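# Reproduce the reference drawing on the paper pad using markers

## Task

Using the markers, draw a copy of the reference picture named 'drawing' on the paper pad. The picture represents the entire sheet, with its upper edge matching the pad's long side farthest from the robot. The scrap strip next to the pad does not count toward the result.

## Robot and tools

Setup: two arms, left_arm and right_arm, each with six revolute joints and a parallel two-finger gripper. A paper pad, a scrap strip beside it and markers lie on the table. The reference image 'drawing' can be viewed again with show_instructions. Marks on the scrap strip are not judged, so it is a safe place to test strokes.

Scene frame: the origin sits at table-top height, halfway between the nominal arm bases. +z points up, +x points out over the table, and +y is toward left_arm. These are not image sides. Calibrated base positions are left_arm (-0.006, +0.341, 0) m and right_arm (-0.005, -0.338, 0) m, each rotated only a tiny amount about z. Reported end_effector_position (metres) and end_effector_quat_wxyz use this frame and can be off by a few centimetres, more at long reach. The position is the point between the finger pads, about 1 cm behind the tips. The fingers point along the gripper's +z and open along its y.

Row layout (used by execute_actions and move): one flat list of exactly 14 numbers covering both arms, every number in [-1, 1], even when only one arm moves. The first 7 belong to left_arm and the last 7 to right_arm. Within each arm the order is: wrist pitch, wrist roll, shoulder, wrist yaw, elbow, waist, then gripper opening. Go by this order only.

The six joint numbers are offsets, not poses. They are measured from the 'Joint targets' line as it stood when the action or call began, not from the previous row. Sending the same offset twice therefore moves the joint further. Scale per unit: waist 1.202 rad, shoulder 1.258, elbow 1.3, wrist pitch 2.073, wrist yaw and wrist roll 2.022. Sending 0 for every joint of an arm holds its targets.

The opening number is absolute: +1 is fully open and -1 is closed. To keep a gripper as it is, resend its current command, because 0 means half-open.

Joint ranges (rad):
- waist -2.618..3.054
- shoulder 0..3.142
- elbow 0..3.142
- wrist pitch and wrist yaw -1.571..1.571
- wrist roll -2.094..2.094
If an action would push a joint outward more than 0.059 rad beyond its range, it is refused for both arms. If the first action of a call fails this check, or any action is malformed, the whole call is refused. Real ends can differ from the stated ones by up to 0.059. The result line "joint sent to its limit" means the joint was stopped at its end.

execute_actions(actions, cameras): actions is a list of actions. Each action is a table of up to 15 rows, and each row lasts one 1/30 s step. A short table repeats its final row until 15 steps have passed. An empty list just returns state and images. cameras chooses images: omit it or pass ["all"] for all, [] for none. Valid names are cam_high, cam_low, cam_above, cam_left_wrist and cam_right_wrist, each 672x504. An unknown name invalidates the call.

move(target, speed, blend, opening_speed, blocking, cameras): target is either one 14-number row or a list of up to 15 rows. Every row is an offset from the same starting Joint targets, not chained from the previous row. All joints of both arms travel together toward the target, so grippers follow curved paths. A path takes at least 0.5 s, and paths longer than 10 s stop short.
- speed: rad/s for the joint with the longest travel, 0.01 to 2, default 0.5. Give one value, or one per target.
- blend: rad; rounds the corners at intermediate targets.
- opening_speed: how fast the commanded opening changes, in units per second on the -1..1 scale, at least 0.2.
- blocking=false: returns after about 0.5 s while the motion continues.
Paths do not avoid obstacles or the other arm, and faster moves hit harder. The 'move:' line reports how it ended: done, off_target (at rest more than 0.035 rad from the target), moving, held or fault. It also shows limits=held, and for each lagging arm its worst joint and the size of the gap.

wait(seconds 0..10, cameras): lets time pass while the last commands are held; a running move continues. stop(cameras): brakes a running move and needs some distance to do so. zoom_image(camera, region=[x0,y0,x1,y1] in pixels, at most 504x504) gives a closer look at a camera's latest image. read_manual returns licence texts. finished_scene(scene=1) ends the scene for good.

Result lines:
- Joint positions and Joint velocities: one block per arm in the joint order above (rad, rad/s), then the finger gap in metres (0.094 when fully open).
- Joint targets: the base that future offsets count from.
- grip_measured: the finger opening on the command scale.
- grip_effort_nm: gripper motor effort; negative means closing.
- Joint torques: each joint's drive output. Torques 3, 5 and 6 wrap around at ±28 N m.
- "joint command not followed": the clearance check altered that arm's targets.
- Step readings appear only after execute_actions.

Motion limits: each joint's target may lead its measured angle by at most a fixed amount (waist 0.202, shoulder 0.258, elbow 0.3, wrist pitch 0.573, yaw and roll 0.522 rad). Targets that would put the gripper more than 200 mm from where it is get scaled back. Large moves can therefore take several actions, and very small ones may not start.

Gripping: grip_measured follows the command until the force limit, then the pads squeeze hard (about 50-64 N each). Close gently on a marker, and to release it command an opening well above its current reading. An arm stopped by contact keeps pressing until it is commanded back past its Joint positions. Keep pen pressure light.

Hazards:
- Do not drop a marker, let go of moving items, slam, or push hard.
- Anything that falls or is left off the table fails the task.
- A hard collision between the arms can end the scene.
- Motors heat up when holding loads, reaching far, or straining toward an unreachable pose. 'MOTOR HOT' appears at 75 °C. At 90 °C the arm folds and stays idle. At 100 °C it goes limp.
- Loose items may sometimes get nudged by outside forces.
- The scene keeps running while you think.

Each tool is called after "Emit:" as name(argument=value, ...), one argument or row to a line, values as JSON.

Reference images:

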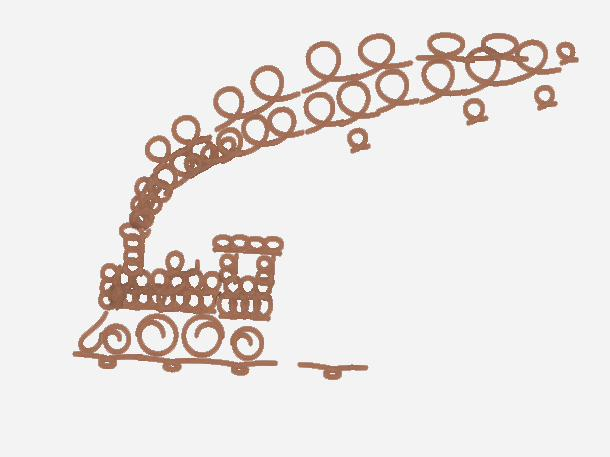

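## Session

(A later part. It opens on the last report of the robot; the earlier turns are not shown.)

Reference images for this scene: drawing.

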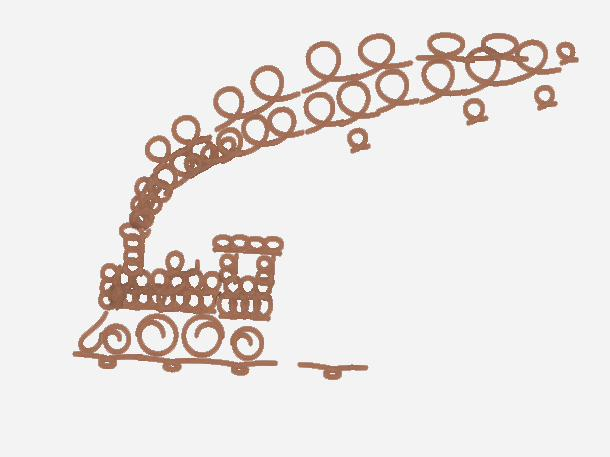

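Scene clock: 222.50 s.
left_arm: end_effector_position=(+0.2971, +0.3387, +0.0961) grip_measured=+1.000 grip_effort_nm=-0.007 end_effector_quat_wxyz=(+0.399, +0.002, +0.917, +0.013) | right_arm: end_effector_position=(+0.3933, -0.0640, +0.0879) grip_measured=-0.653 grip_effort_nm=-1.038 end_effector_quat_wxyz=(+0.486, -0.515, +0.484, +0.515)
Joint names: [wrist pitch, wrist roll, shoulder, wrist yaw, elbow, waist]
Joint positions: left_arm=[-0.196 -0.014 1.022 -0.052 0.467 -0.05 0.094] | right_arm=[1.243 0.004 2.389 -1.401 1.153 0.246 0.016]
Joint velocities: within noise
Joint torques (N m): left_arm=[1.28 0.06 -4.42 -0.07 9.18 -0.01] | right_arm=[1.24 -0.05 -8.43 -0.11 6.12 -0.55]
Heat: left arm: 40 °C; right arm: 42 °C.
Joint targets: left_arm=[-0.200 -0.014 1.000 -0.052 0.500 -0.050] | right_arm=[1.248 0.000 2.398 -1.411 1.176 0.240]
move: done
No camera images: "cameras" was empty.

Emit:
move(
  target=[
    [0,0,0,0,0,0,1,0,0,0,-0.0032,0,-0.0136,-0.85],
    [0,0,0,0,0,0,1,0,0,0,-0.007,0,-0.0314,-0.85],
    [0,0,0,0,0,0,1,0,0,0,0.0038,0,-0.0314,-0.85],
    [0,0,0,0,0,0,1,0,0,0,0.0134,0,-0.0367,-0.85],
    [0,0,0,0,0,0,1,0,0,0,0.0134,0,-0.0163,-0.85],
    [0,0,0,0,0,0,1,0,0,0,0.0321,0,-0.0125,-0.85],
    [0,0,0,0,0,0,1,0,0,0,0.0488,0,-0.0018,-0.85],
    [0,0,0,0,0,0,1,0,0,0,0.0498,0,0.0095,-0.85],
    [0,0,0,0,0,0,1,0,0,0,0.039,0,0.0095,-0.85],
    [0,0,0,0,0,0,1,0,0,0,0.0294,0,0.0149,-0.85],
    [0,0,0,0,0,0,1,0,0,0,0.0294,0,-0.0056,-0.85],
    [0,0,0,0,0,0,1,0,0,0,0.0108,0,-0.0094,-0.85],
    [0,0,0,0,0,0,1,0,0,0,-0.0059,0,-0.0201,-0.85],
    [0,0,0,0,0,0,1,0,0,0,-0.033,0,-0.0453,-0.85],
  ],
  speed=[0.06,0.06,0.3,0.06,0.3,0.06,0.06,0.06,0.3,0.06,0.3,0.06,0.06,0.06],
  blend=[0.002,0.002,0.002,0.002,0.002,0.002,0.002,0.002,0.002,0.002,0.002,0.002,0.002,0],
  cameras=[],
)

Scene clock: 229.40 s.
left_arm: end_effector_position=(+0.2971, +0.3387, +0.0961) grip_measured=+1.000 grip_effort_nm=-0.007 end_effector_quat_wxyz=(+0.399, +0.002, +0.917, +0.013) | right_arm: end_effector_position=(+0.3957, -0.0866, +0.0879) grip_measured=-0.653 grip_effort_nm=-1.033 end_effector_quat_wxyz=(-0.482, +0.518, -0.481, -0.518)
Joint names: [wrist pitch, wrist roll, shoulder, wrist yaw, elbow, waist]
Joint positions: left_arm=[-0.196 -0.014 1.022 -0.052 0.467 -0.05 0.094] | right_arm=[1.243 0.004 2.389 -1.468 1.153 0.191 0.016]
Joint velocities: within noise
Joint torques (N m): left_arm=[1.25 0.02 -4.44 -0.03 9.28 -0.06] | right_arm=[1.2 -0.05 -8.39 -0.09 6.09 -0.54]
Heat: left arm: 40 °C; right arm: 41 °C.
Joint targets: left_arm=[-0.200 -0.014 1.000 -0.052 0.500 -0.050] | right_arm=[1.248 0.000 2.398 -1.478 1.176 0.185]
move: done
No camera images: "cameras" was empty.

Emit:
move(
  target=[
    [0,0,0,0,0,0,1,0,0,0,-0.0025,0,-0.0195,-0.85],
    [0,0,0,0,0,0,1,0,0,0,-0.0038,0,-0.0356,-0.85],
    [0,0,0,0,0,0,1,0,0,0,0.007,0,-0.0356,-0.85],
    [0,0,0,0,0,0,1,0,0,0,0.0166,0,-0.0406,-0.85],
    [0,0,0,0,0,0,1,0,0,0,0.0166,0,-0.0202,-0.85],
    [0,0,0,0,0,0,1,0,0,0,0.0339,0,-0.0167,-0.85],
    [0,0,0,0,0,0,1,0,0,0,0.0488,0,-0.0066,-0.85],
    [0,0,0,0,0,0,1,0,0,0,0.0486,0,0.004,-0.85],
    [0,0,0,0,0,0,1,0,0,0,0.0378,0,0.004,-0.85],
    [0,0,0,0,0,0,1,0,0,0,0.0283,0,0.009,-0.85],
    [0,0,0,0,0,0,1,0,0,0,0.0283,0,-0.0114,-0.85],
    [0,0,0,0,0,0,1,0,0,0,0.011,0,-0.0149,-0.85],
    [0,0,0,0,0,0,1,0,0,0,-0.004,0,-0.0249,-0.85],
    [0,0,0,0,0,0,1,0,0,0,-0.0295,0,-0.054,-0.85],
    [0,0,0,0,0,0,1,0,0,-0.07,-0.0295,0,-0.054,-0.85],
  ],
  speed=[0.06,0.06,0.3,0.06,0.3,0.06,0.06,0.06,0.3,0.06,0.3,0.06,0.06,0.06,0.4],
  blend=[0.002,0.002,0.002,0.002,0.002,0.002,0.002,0.002,0.002,0.002,0.002,0.002,0.002,0,0],
  cameras=[],
)

Emit:
move(
  target=[0,0,0,0,0,0,1, 0,0,0,0.15,0,0.65,-0.85],
  speed=0.8,
  cameras=["cam_above"],
)

Emit:
zoom_image(
  camera="cam_above",
  region=[370, 205, 470, 280],
)

Scene clock: 236.37 s.
left_arm: end_effector_position=(+0.2971, +0.3387, +0.0961) grip_measured=+1.000 grip_effort_nm=-0.002 end_effector_quat_wxyz=(+0.399, +0.002, +0.917, +0.013) | right_arm: end_effector_position=(+0.4011, -0.1134, +0.1079) grip_measured=-0.653 grip_effort_nm=-1.033 end_effector_quat_wxyz=(+0.496, -0.529, +0.468, +0.505)
Joint names: [wrist pitch, wrist roll, shoulder, wrist yaw, elbow, waist]
Joint positions: left_arm=[-0.196 -0.014 1.022 -0.052 0.467 -0.05 0.094] | right_arm=[1.243 0.004 2.34 -1.531 1.153 0.126 0.016]
Joint velocities: within noise
Joint torques (N m): left_arm=[1.25 0.03 -4.3 -0.06 9.22 -0.1] | right_arm=[1.15 -0.05 -11.15 -0.07 6.34 -0.55]
Heat: left arm: 40 °C; right arm: 41 °C.
Joint targets: left_arm=[-0.200 -0.014 1.000 -0.052 0.500 -0.050] | right_arm=[1.248 0.000 2.310 -1.538 1.176 0.120]
move: done
No camera images: "cameras" was empty.

Scene clock: 238.13 s.
left_arm: end_effector_position=(+0.2971, +0.3387, +0.0961) grip_measured=+1.000 grip_effort_nm=-0.002 end_effector_quat_wxyz=(+0.399, +0.002, +0.917, +0.013) | right_arm: end_effector_position=(+0.1657, +0.1396, +0.1106) grip_measured=-0.653 grip_effort_nm=-1.033 end_effector_quat_wxyz=(-0.360, +0.621, -0.324, -0.616)
Joint names: [wrist pitch, wrist roll, shoulder, wrist yaw, elbow, waist]
Joint positions: left_arm=[-0.196 -0.014 1.022 -0.052 0.467 -0.05 0.094] | right_arm=[1.243 0.004 2.34 -1.244 1.153 0.903 0.016]
Joint velocities: within noise
Joint torques (N m): left_arm=[1.28 0.04 -4.46 -0.03 9.2 -0.13] | right_arm=[1.31 -0.04 -11.34 0.12 6.43 -0.14]
Heat: left arm: 40 °C; right arm: 41 °C.
Joint targets: left_arm=[-0.200 -0.014 1.000 -0.052 0.500 -0.050] | right_arm=[1.248 0.000 2.310 -1.235 1.176 0.902]
move: done
Images, in order (width x height): cam_above 672x504.

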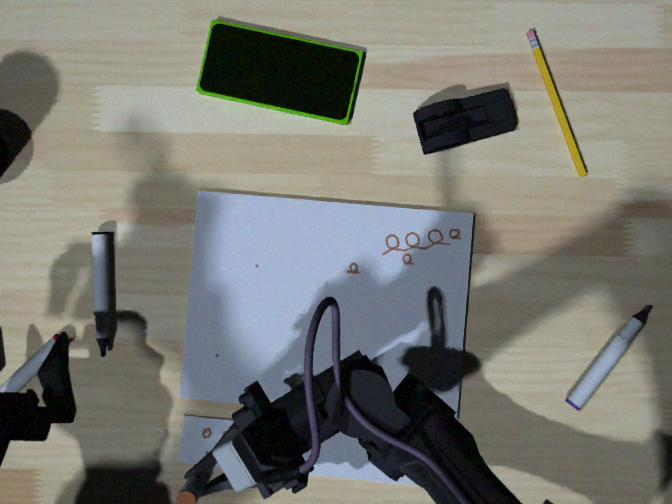

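Scaled by 5.040 from the camera's 672x504 image, which has a finer 960x720 frame.

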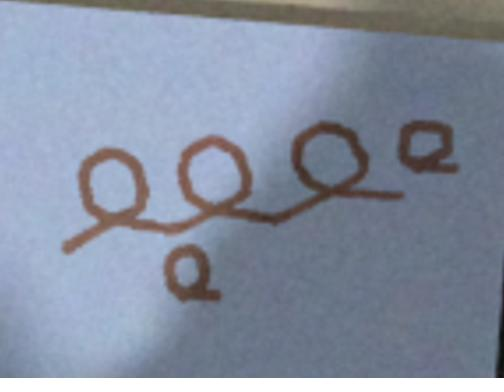

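Emit:
move(
  target=[
    [0,0,0,0,0,0,1, 0,0,0,0.0203,0,-0.4923,-0.85],
    [0,0,0,0,0,0,1, 0,0,0,0.0104,0,-0.5048,-0.85],
    [0,0,0,0,0,0,1, 0,0,0.07,0.0104,0,-0.5048,-0.85],
  ],
  speed=[0.5,0.02,0.1],
  cameras=[],
)

Emit:
move(
  target=[
    [0,0,0,0,0,0,1,0,0,0,-0.0234,0,-0.0251,-0.85],
    [0,0,0,0,0,0,1,0,0,0,-0.0331,0,-0.0432,-0.85],
    [0,0,0,0,0,0,1,0,0,0,-0.0223,0,-0.0432,-0.85],
    [0,0,0,0,0,0,1,0,0,0,-0.0189,0,-0.048,-0.85],
    [0,0,0,0,0,0,1,0,0,0,-0.0189,0,-0.0276,-0.85],
    [0,0,0,0,0,0,1,0,0,0,-0.005,0,-0.0225,-0.85],
    [0,0,0,0,0,0,1,0,0,0,0.011,0,-0.0105,-0.85],
    [0,0,0,0,0,0,1,0,0,0,0.0159,0,0.0014,-0.85],
    [0,0,0,0,0,0,1,0,0,0,0.0051,0,0.0014,-0.85],
    [0,0,0,0,0,0,1,0,0,0,0.0016,0,0.0062,-0.85],
    [0,0,0,0,0,0,1,0,0,0,0.0016,0,-0.0142,-0.85],
    [0,0,0,0,0,0,1,0,0,0,-0.0122,0,-0.0194,-0.85],
    [0,0,0,0,0,0,1,0,0,0,-0.0313,0,-0.0314,-0.85],
    [0,0,0,0,0,0,1,0,0,0,-0.066,0,-0.0621,-0.85],
  ],
  speed=[0.06,0.06,0.3,0.06,0.3,0.06,0.06,0.06,0.3,0.06,0.3,0.06,0.06,0.06],
  blend=[0.002,0.002,0.002,0.002,0.002,0.002,0.002,0.002,0.002,0.002,0.002,0.002,0.002,0],
  cameras=[],
)

Scene clock: 249.63 s.
left_arm: end_effector_position=(+0.2971, +0.3387, +0.0961) grip_measured=+1.000 grip_effort_nm=-0.007 end_effector_quat_wxyz=(+0.399, +0.002, +0.917, +0.013) | right_arm: end_effector_position=(+0.4124, -0.0422, +0.0883) grip_measured=-0.653 grip_effort_nm=-1.038 end_effector_quat_wxyz=(+0.521, -0.480, +0.518, +0.480)
Joint names: [wrist pitch, wrist roll, shoulder, wrist yaw, elbow, waist]
Joint positions: left_arm=[-0.196 -0.014 1.022 -0.052 0.467 -0.05 0.094] | right_arm=[1.244 0.004 2.389 -1.207 1.153 0.3 0.016]
Joint velocities: within noise
Joint torques (N m): left_arm=[1.27 0.01 -4.62 -0.08 9.37 -0.13] | right_arm=[1.33 -0.05 -8.54 -0.08 6.22 -0.47]
Heat: left arm: 41 °C; right arm: 44 °C.
Joint targets: left_arm=[-0.200 -0.014 1.000 -0.052 0.500 -0.050] | right_arm=[1.248 0.000 2.398 -1.214 1.176 0.295]
move: done
No camera images: "cameras" was empty.

Scene clock: 255.40 s.
left_arm: end_effector_position=(+0.2971, +0.3387, +0.0961) grip_measured=+1.000 grip_effort_nm=-0.007 end_effector_quat_wxyz=(+0.399, +0.002, +0.917, +0.013) | right_arm: end_effector_position=(+0.4100, -0.0717, +0.0881) grip_measured=-0.653 grip_effort_nm=-1.033 end_effector_quat_wxyz=(+0.507, -0.494, +0.505, +0.494)
Joint names: [wrist pitch, wrist roll, shoulder, wrist yaw, elbow, waist]
Joint positions: left_arm=[-0.196 -0.014 1.022 -0.052 0.467 -0.05 0.094] | right_arm=[1.244 0.004 2.389 -1.337 1.153 0.226 0.016]
Joint velocities: within noise
Joint torques (N m): left_arm=[1.28 0.06 -4.48 -0.05 9.24 -0.16] | right_arm=[1.26 -0.04 -8.44 -0.1 6.17 -0.54]
Heat: left arm: 41 °C; right arm: 43 °C.
Joint targets: left_arm=[-0.200 -0.014 1.000 -0.052 0.500 -0.050] | right_arm=[1.248 0.000 2.398 -1.347 1.176 0.220]
move: done
No camera images: "cameras" was empty.

Emit:
move(
  target=[
    [0,0,0,0,0,0,1,0,0,0,-0.0176,0,-0.0182,-0.85],
    [0,0,0,0,0,0,1,0,0,0,-0.0227,0,-0.036,-0.85],
    [0,0,0,0,0,0,1,0,0,0,-0.0119,0,-0.036,-0.85],
    [0,0,0,0,0,0,1,0,0,0,-0.0082,0,-0.041,-0.85],
    [0,0,0,0,0,0,1,0,0,0,-0.0082,0,-0.0206,-0.85],
    [0,0,0,0,0,0,1,0,0,0,0.0047,0,-0.0159,-0.85],
    [0,0,0,0,0,0,1,0,0,0,0.0192,0,-0.0045,-0.85],
    [0,0,0,0,0,0,1,0,0,0,0.0228,0,0.0071,-0.85],
    [0,0,0,0,0,0,1,0,0,0,0.012,0,0.0071,-0.85],
    [0,0,0,0,0,0,1,0,0,0,0.0082,0,0.0121,-0.85],
    [0,0,0,0,0,0,1,0,0,0,0.0082,0,-0.0083,-0.85],
    [0,0,0,0,0,0,1,0,0,0,-0.0047,0,-0.013,-0.85],
    [0,0,0,0,0,0,1,0,0,0,-0.0221,0,-0.0244,-0.85],
    [0,0,0,0,0,0,1,0,0,0,-0.0501,0,-0.0509,-0.85],
    [0,0,0,0,0,0,1,0,0,-0.07,-0.0501,0,-0.0509,-0.85],
  ],
  speed=[0.06,0.06,0.3,0.06,0.3,0.06,0.06,0.06,0.3,0.06,0.3,0.06,0.06,0.06,0.4],
  blend=[0.002,0.002,0.002,0.002,0.002,0.002,0.002,0.002,0.002,0.002,0.002,0.002,0.002,0,0],
  cameras=[],
)

Scene clock: 261.93 s.
left_arm: end_effector_position=(+0.2971, +0.3387, +0.0961) grip_measured=+1.000 grip_effort_nm=-0.007 end_effector_quat_wxyz=(+0.399, +0.002, +0.917, +0.013) | right_arm: end_effector_position=(+0.4079, -0.0967, +0.1085) grip_measured=-0.653 grip_effort_nm=-1.038 end_effector_quat_wxyz=(+0.510, -0.515, +0.480, +0.494)
Joint names: [wrist pitch, wrist roll, shoulder, wrist yaw, elbow, waist]
Joint positions: left_arm=[-0.196 -0.014 1.022 -0.052 0.467 -0.05 0.094] | right_arm=[1.244 0.004 2.341 -1.441 1.153 0.165 0.016]
Joint velocities: within noise
Joint torques (N m): left_arm=[1.27 0.05 -4.45 -0.06 9.31 -0.06] | right_arm=[1.19 -0.04 -11.34 -0.04 6.24 -0.55]
Heat: left arm: 41 °C; right arm: 42 °C.
Joint targets: left_arm=[-0.200 -0.014 1.000 -0.052 0.500 -0.050] | right_arm=[1.249 0.000 2.310 -1.448 1.176 0.159]
move: done
No camera images: "cameras" was empty.

Emit:
move(
  target=[
    [0,0,0,0,0,0,1, 0,0,0,0.2294,0,0.2494,-0.85],
    [0,0,0,0,0,0,1, 0,0,0,0.2197,0,0.237,-0.85],
    [0,0,0,0,0,0,1, 0,0,0.0688,0.2197,0,0.237,-0.85],
  ],
  speed=[0.5,0.02,0.1],
  cameras=[],
)

Emit:
move(
  target=[
    [0,0,0,0,0,0,1,0,0,0,-0.0108,0,-0.022,-0.85],
    [0,0,0,0,0,0,1,0,0,0,-0.0142,0,-0.035,-0.85],
    [0,0,0,0,0,0,1,0,0,0,-0.0034,0,-0.035,-0.85],
    [0,0,0,0,0,0,1,0,0,0,0.007,0,-0.0388,-0.85],
    [0,0,0,0,0,0,1,0,0,0,0.007,0,-0.0184,-0.85],
    [0,0,0,0,0,0,1,0,0,0,0.0313,0,-0.0111,-0.85],
    [0,0,0,0,0,0,1,0,0,0,0.0553,0,0.003,-0.85],
    [0,0,0,0,0,0,1,0,0,0,0.0608,0,0.0156,-0.85],
    [0,0,0,0,0,0,1,0,0,0,0.05,0,0.0156,-0.85],
    [0,0,0,0,0,0,1,0,0,0,0.0396,0,0.0193,-0.85],
    [0,0,0,0,0,0,1,0,0,0,0.0396,0,-0.0011,-0.85],
    [0,0,0,0,0,0,1,0,0,0,0.0153,0,-0.0084,-0.85],
    [0,0,0,0,0,0,1,0,0,0,-0.0132,0,-0.0229,-0.85],
    [0,0,0,0,0,0,1,0,0,0,-0.0471,0,-0.0552,-0.85],
  ],
  speed=[0.06,0.06,0.3,0.06,0.3,0.06,0.06,0.06,0.3,0.06,0.3,0.06,0.06,0.06],
  blend=[0.002,0.002,0.002,0.002,0.002,0.002,0.002,0.002,0.002,0.002,0.002,0.002,0.002,0],
  cameras=[],
)

Scene clock: 266.73 s.
left_arm: end_effector_position=(+0.2971, +0.3387, +0.0961) grip_measured=+1.000 grip_effort_nm=-0.002 end_effector_quat_wxyz=(+0.399, +0.002, +0.917, +0.013) | right_arm: end_effector_position=(+0.3999, +0.0156, +0.0890) grip_measured=-0.653 grip_effort_nm=-1.033 end_effector_quat_wxyz=(+0.535, -0.465, +0.531, +0.465)
Joint names: [wrist pitch, wrist roll, shoulder, wrist yaw, elbow, waist]
Joint positions: left_arm=[-0.196 -0.014 1.022 -0.052 0.467 -0.05 0.094] | right_arm=[1.244 0.004 2.388 -1.002 1.153 0.45 0.016]
Joint velocities: within noise
Joint torques (N m): left_arm=[1.26 0.01 -4.48 -0.06 9.51 -0.05] | right_arm=[1.42 -0.05 -8.64 -0.03 6.41 -0.54]
Heat: left arm: 41 °C; right arm: 43 °C.
Joint targets: left_arm=[-0.200 -0.014 1.000 -0.052 0.500 -0.050] | right_arm=[1.249 0.000 2.396 -1.004 1.176 0.444]
move: done
No camera images: "cameras" was empty.

Scene clock: 273.77 s.
left_arm: end_effector_position=(+0.2971, +0.3387, +0.0961) grip_measured=+1.000 grip_effort_nm=-0.002 end_effector_quat_wxyz=(+0.399, +0.002, +0.917, +0.013) | right_arm: end_effector_position=(+0.4072, -0.0096, +0.0889) grip_measured=-0.653 grip_effort_nm=-1.038 end_effector_quat_wxyz=(+0.530, -0.471, +0.526, +0.471)
Joint names: [wrist pitch, wrist roll, shoulder, wrist yaw, elbow, waist]
Joint positions: left_arm=[-0.196 -0.014 1.022 -0.052 0.467 -0.05 0.094] | right_arm=[1.244 0.004 2.388 -1.089 1.153 0.383 0.016]
Joint velocities: within noise
Joint torques (N m): left_arm=[1.27 0.02 -4.55 -0.06 9.21 -0.03] | right_arm=[1.38 -0.04 -8.64 -0.12 6.32 -0.54]
Heat: left arm: 41 °C; right arm: 42 °C.
Joint targets: left_arm=[-0.200 -0.014 1.000 -0.052 0.500 -0.050] | right_arm=[1.248 0.000 2.396 -1.099 1.176 0.377]
move: done
No camera images: "cameras" was empty.

Emit:
move(
  target=[
    [0,0,0,0,0,0,1,0,0,0,-0.0173,0,-0.022,-0.85],
    [0,0,0,0,0,0,1,0,0,0,-0.026,0,-0.0396,-0.85],
    [0,0,0,0,0,0,1,0,0,0,-0.0152,0,-0.0396,-0.85],
    [0,0,0,0,0,0,1,0,0,0,-0.0046,0,-0.0438,-0.85],
    [0,0,0,0,0,0,1,0,0,0,-0.0046,0,-0.0234,-0.85],
    [0,0,0,0,0,0,1,0,0,0,0.0183,0,-0.0171,-0.85],
    [0,0,0,0,0,0,1,0,0,0,0.0401,0,-0.0038,-0.85],
    [0,0,0,0,0,0,1,0,0,0,0.0441,0,0.0085,-0.85],
    [0,0,0,0,0,0,1,0,0,0,0.0333,0,0.0085,-0.85],
    [0,0,0,0,0,0,1,0,0,0,0.0227,0,0.0128,-0.85],
    [0,0,0,0,0,0,1,0,0,0,0.0227,0,-0.0076,-0.85],
    [0,0,0,0,0,0,1,0,0,0,-0.0003,0,-0.014,-0.85],
    [0,0,0,0,0,0,1,0,0,0,-0.0249,0,-0.0274,-0.85],
    [0,0,0,0,0,0,1,0,0,0,-0.0565,0,-0.0651,-0.85],
    [0,0,0,0,0,0,1,0,0,-0.07,-0.0565,0,-0.0651,-0.85],
  ],
  speed=[0.06,0.06,0.3,0.06,0.3,0.06,0.06,0.06,0.3,0.06,0.3,0.06,0.06,0.06,0.4],
  blend=[0.002,0.002,0.002,0.002,0.002,0.002,0.002,0.002,0.002,0.002,0.002,0.002,0.002,0,0],
  cameras=[],
)

Scene clock: 282.40 s.
left_arm: end_effector_position=(+0.2971, +0.3387, +0.0961) grip_measured=+1.000 grip_effort_nm=-0.002 end_effector_quat_wxyz=(+0.399, +0.002, +0.917, +0.013) | right_arm: end_effector_position=(+0.4118, -0.0397, +0.1112) grip_measured=-0.653 grip_effort_nm=-1.033 end_effector_quat_wxyz=(+0.535, -0.488, +0.502, +0.473)
Joint names: [wrist pitch, wrist roll, shoulder, wrist yaw, elbow, waist]
Joint positions: left_arm=[-0.196 -0.014 1.022 -0.052 0.467 -0.05 0.094] | right_arm=[1.243 0.004 2.34 -1.206 1.153 0.305 0.016]
Joint velocities: within noise
Joint torques (N m): left_arm=[1.29 0.05 -4.42 -0.08 9.22 -0.1] | right_arm=[1.33 -0.04 -11.54 -0.05 6.43 -0.54]
Heat: left arm: 41 °C; right arm: 41 °C.
Joint targets: left_arm=[-0.200 -0.014 1.000 -0.052 0.500 -0.050] | right_arm=[1.248 0.000 2.308 -1.214 1.176 0.299]
move: done
No camera images: "cameras" was empty.

Emit:
move(
  target=[
    [0,0,0,0,0,0,1, 0,0,0,-0.0073,0,0.0592,-0.85],
    [0,0,0,0,0,0,1, 0,0,0,-0.0172,0,0.0467,-0.85],
    [0,0,0,0,0,0,1, 0,0,0.0704,-0.0172,0,0.0467,-0.85],
  ],
  speed=[0.3,0.02,0.1],
  cameras=[],
)

Emit:
move(
  target=[
    [0,0,0,0,0,0,1,0,0,0,-0.0079,0,-0.0191,-0.85],
    [0,0,0,0,0,0,1,0,0,0,-0.0158,0,-0.0349,-0.85],
    [0,0,0,0,0,0,1,0,0,0,-0.005,0,-0.0349,-0.85],
    [0,0,0,0,0,0,1,0,0,0,0.0038,0,-0.0399,-0.85],
    [0,0,0,0,0,0,1,0,0,0,0.0038,0,-0.0195,-0.85],
    [0,0,0,0,0,0,1,0,0,0,0.0232,0,-0.0152,-0.85],
    [0,0,0,0,0,0,1,0,0,0,0.0419,0,-0.0041,-0.85],
    [0,0,0,0,0,0,1,0,0,0,0.0449,0,0.0074,-0.85],
    [0,0,0,0,0,0,1,0,0,0,0.0341,0,0.0074,-0.85],
    [0,0,0,0,0,0,1,0,0,0,0.0253,0,0.0124,-0.85],
    [0,0,0,0,0,0,1,0,0,0,0.0253,0,-0.008,-0.85],
    [0,0,0,0,0,0,1,0,0,0,0.0059,0,-0.0123,-0.85],
    [0,0,0,0,0,0,1,0,0,0,-0.0147,0,-0.0234,-0.85],
    [0,0,0,0,0,0,1,0,0,0,-0.0388,0,-0.0499,-0.85],
    [0,0,0,0,0,0,1,0,0,-0.07,-0.0388,0,-0.0499,-0.85],
  ],
  speed=[0.06,0.06,0.3,0.06,0.3,0.06,0.06,0.06,0.3,0.06,0.3,0.06,0.06,0.06,0.4],
  blend=[0.002,0.002,0.002,0.002,0.002,0.002,0.002,0.002,0.002,0.002,0.002,0.002,0.002,0,0],
  cameras=[],
)

Emit:
move(
  target=[0,0,0,0,0,0,1, 0,0,0,0.05,0,0.55,-0.85],
  speed=0.8,
  cameras=["cam_above"],
)

Emit:
zoom_image(
  camera="cam_above",
  region=[310, 190, 480, 290],
)

Scene clock: 286.13 s.
left_arm: end_effector_position=(+0.2971, +0.3387, +0.0961) grip_measured=+1.000 grip_effort_nm=-0.002 end_effector_quat_wxyz=(+0.399, +0.002, +0.917, +0.013) | right_arm: end_effector_position=(+0.3872, -0.0171, +0.0883) grip_measured=-0.653 grip_effort_nm=-1.033 end_effector_quat_wxyz=(+0.497, -0.504, +0.495, +0.504)
Joint names: [wrist pitch, wrist roll, shoulder, wrist yaw, elbow, waist]
Joint positions: left_arm=[-0.196 -0.014 1.022 -0.052 0.467 -0.05 0.094] | right_arm=[1.243 0.004 2.389 -1.242 1.153 0.361 0.016]
Joint velocities: within noise
Joint torques (N m): left_arm=[1.26 0.01 -4.46 -0.03 9.18 -0.24] | right_arm=[1.32 -0.04 -8.66 -0.05 6.13 -0.54]
Heat: left arm: 41 °C; right arm: 42 °C.
Joint targets: left_arm=[-0.200 -0.014 1.000 -0.052 0.500 -0.050] | right_arm=[1.248 0.000 2.397 -1.248 1.176 0.355]
move: done
No camera images: "cameras" was empty.

Scene clock: 292.30 s.
left_arm: end_effector_position=(+0.2971, +0.3387, +0.0961) grip_measured=+1.000 grip_effort_nm=-0.007 end_effector_quat_wxyz=(+0.399, +0.002, +0.917, +0.013) | right_arm: end_effector_position=(+0.3928, -0.0409, +0.1099) grip_measured=-0.653 grip_effort_nm=-1.038 end_effector_quat_wxyz=(+0.507, -0.517, +0.475, +0.500)
Joint names: [wrist pitch, wrist roll, shoulder, wrist yaw, elbow, waist]
Joint positions: left_arm=[-0.196 -0.014 1.022 -0.052 0.467 -0.05 0.094] | right_arm=[1.243 0.004 2.34 -1.32 1.153 0.301 0.016]
Joint velocities: within noise
Joint torques (N m): left_arm=[1.28 0.03 -4.42 -0.03 9.2 -0.08] | right_arm=[1.27 -0.05 -11.23 -0.04 6.38 -0.54]
Heat: left arm: 41 °C; right arm: 41 °C.
Joint targets: left_arm=[-0.200 -0.014 1.000 -0.052 0.500 -0.050] | right_arm=[1.248 0.000 2.309 -1.327 1.176 0.295]
move: done
No camera images: "cameras" was empty.

Scene clock: 293.90 s.
left_arm: end_effector_position=(+0.2971, +0.3387, +0.0961) grip_measured=+1.000 grip_effort_nm=-0.002 end_effector_quat_wxyz=(+0.399, +0.002, +0.917, +0.013) | right_arm: end_effector_position=(+0.1404, +0.1493, +0.1107) grip_measured=-0.653 grip_effort_nm=-1.038 end_effector_quat_wxyz=(-0.346, +0.628, -0.310, -0.624)
Joint names: [wrist pitch, wrist roll, shoulder, wrist yaw, elbow, waist]
Joint positions: left_arm=[-0.196 -0.014 1.022 -0.052 0.467 -0.05 0.094] | right_arm=[1.243 0.004 2.34 -1.234 1.153 0.958 0.016]
Joint velocities: within noise
Joint torques (N m): left_arm=[1.26 0.05 -4.46 -0.04 9.24 -0.12] | right_arm=[1.31 -0.04 -11.4 0.11 6.43 -0.23]
Heat: left arm: 41 °C; right arm: 42 °C.
Joint targets: left_arm=[-0.200 -0.014 1.000 -0.052 0.500 -0.050] | right_arm=[1.248 0.000 2.309 -1.226 1.176 0.956]
move: done
Images, in order (width x height): cam_above 672x504.

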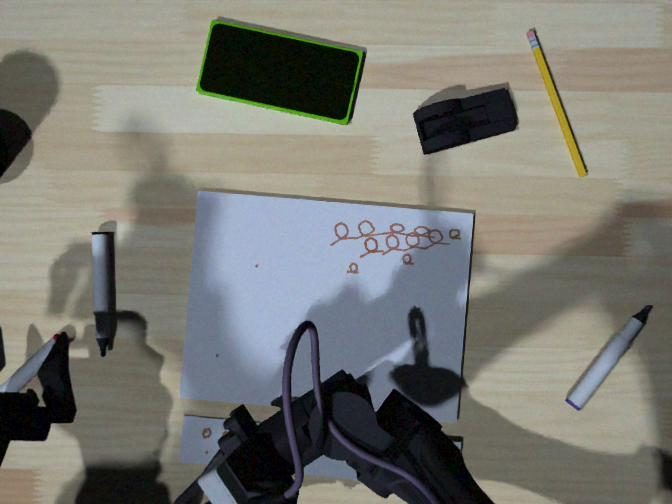

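Scaled by 2.965 from the camera's 672x504 image, which has a finer 960x720 frame.

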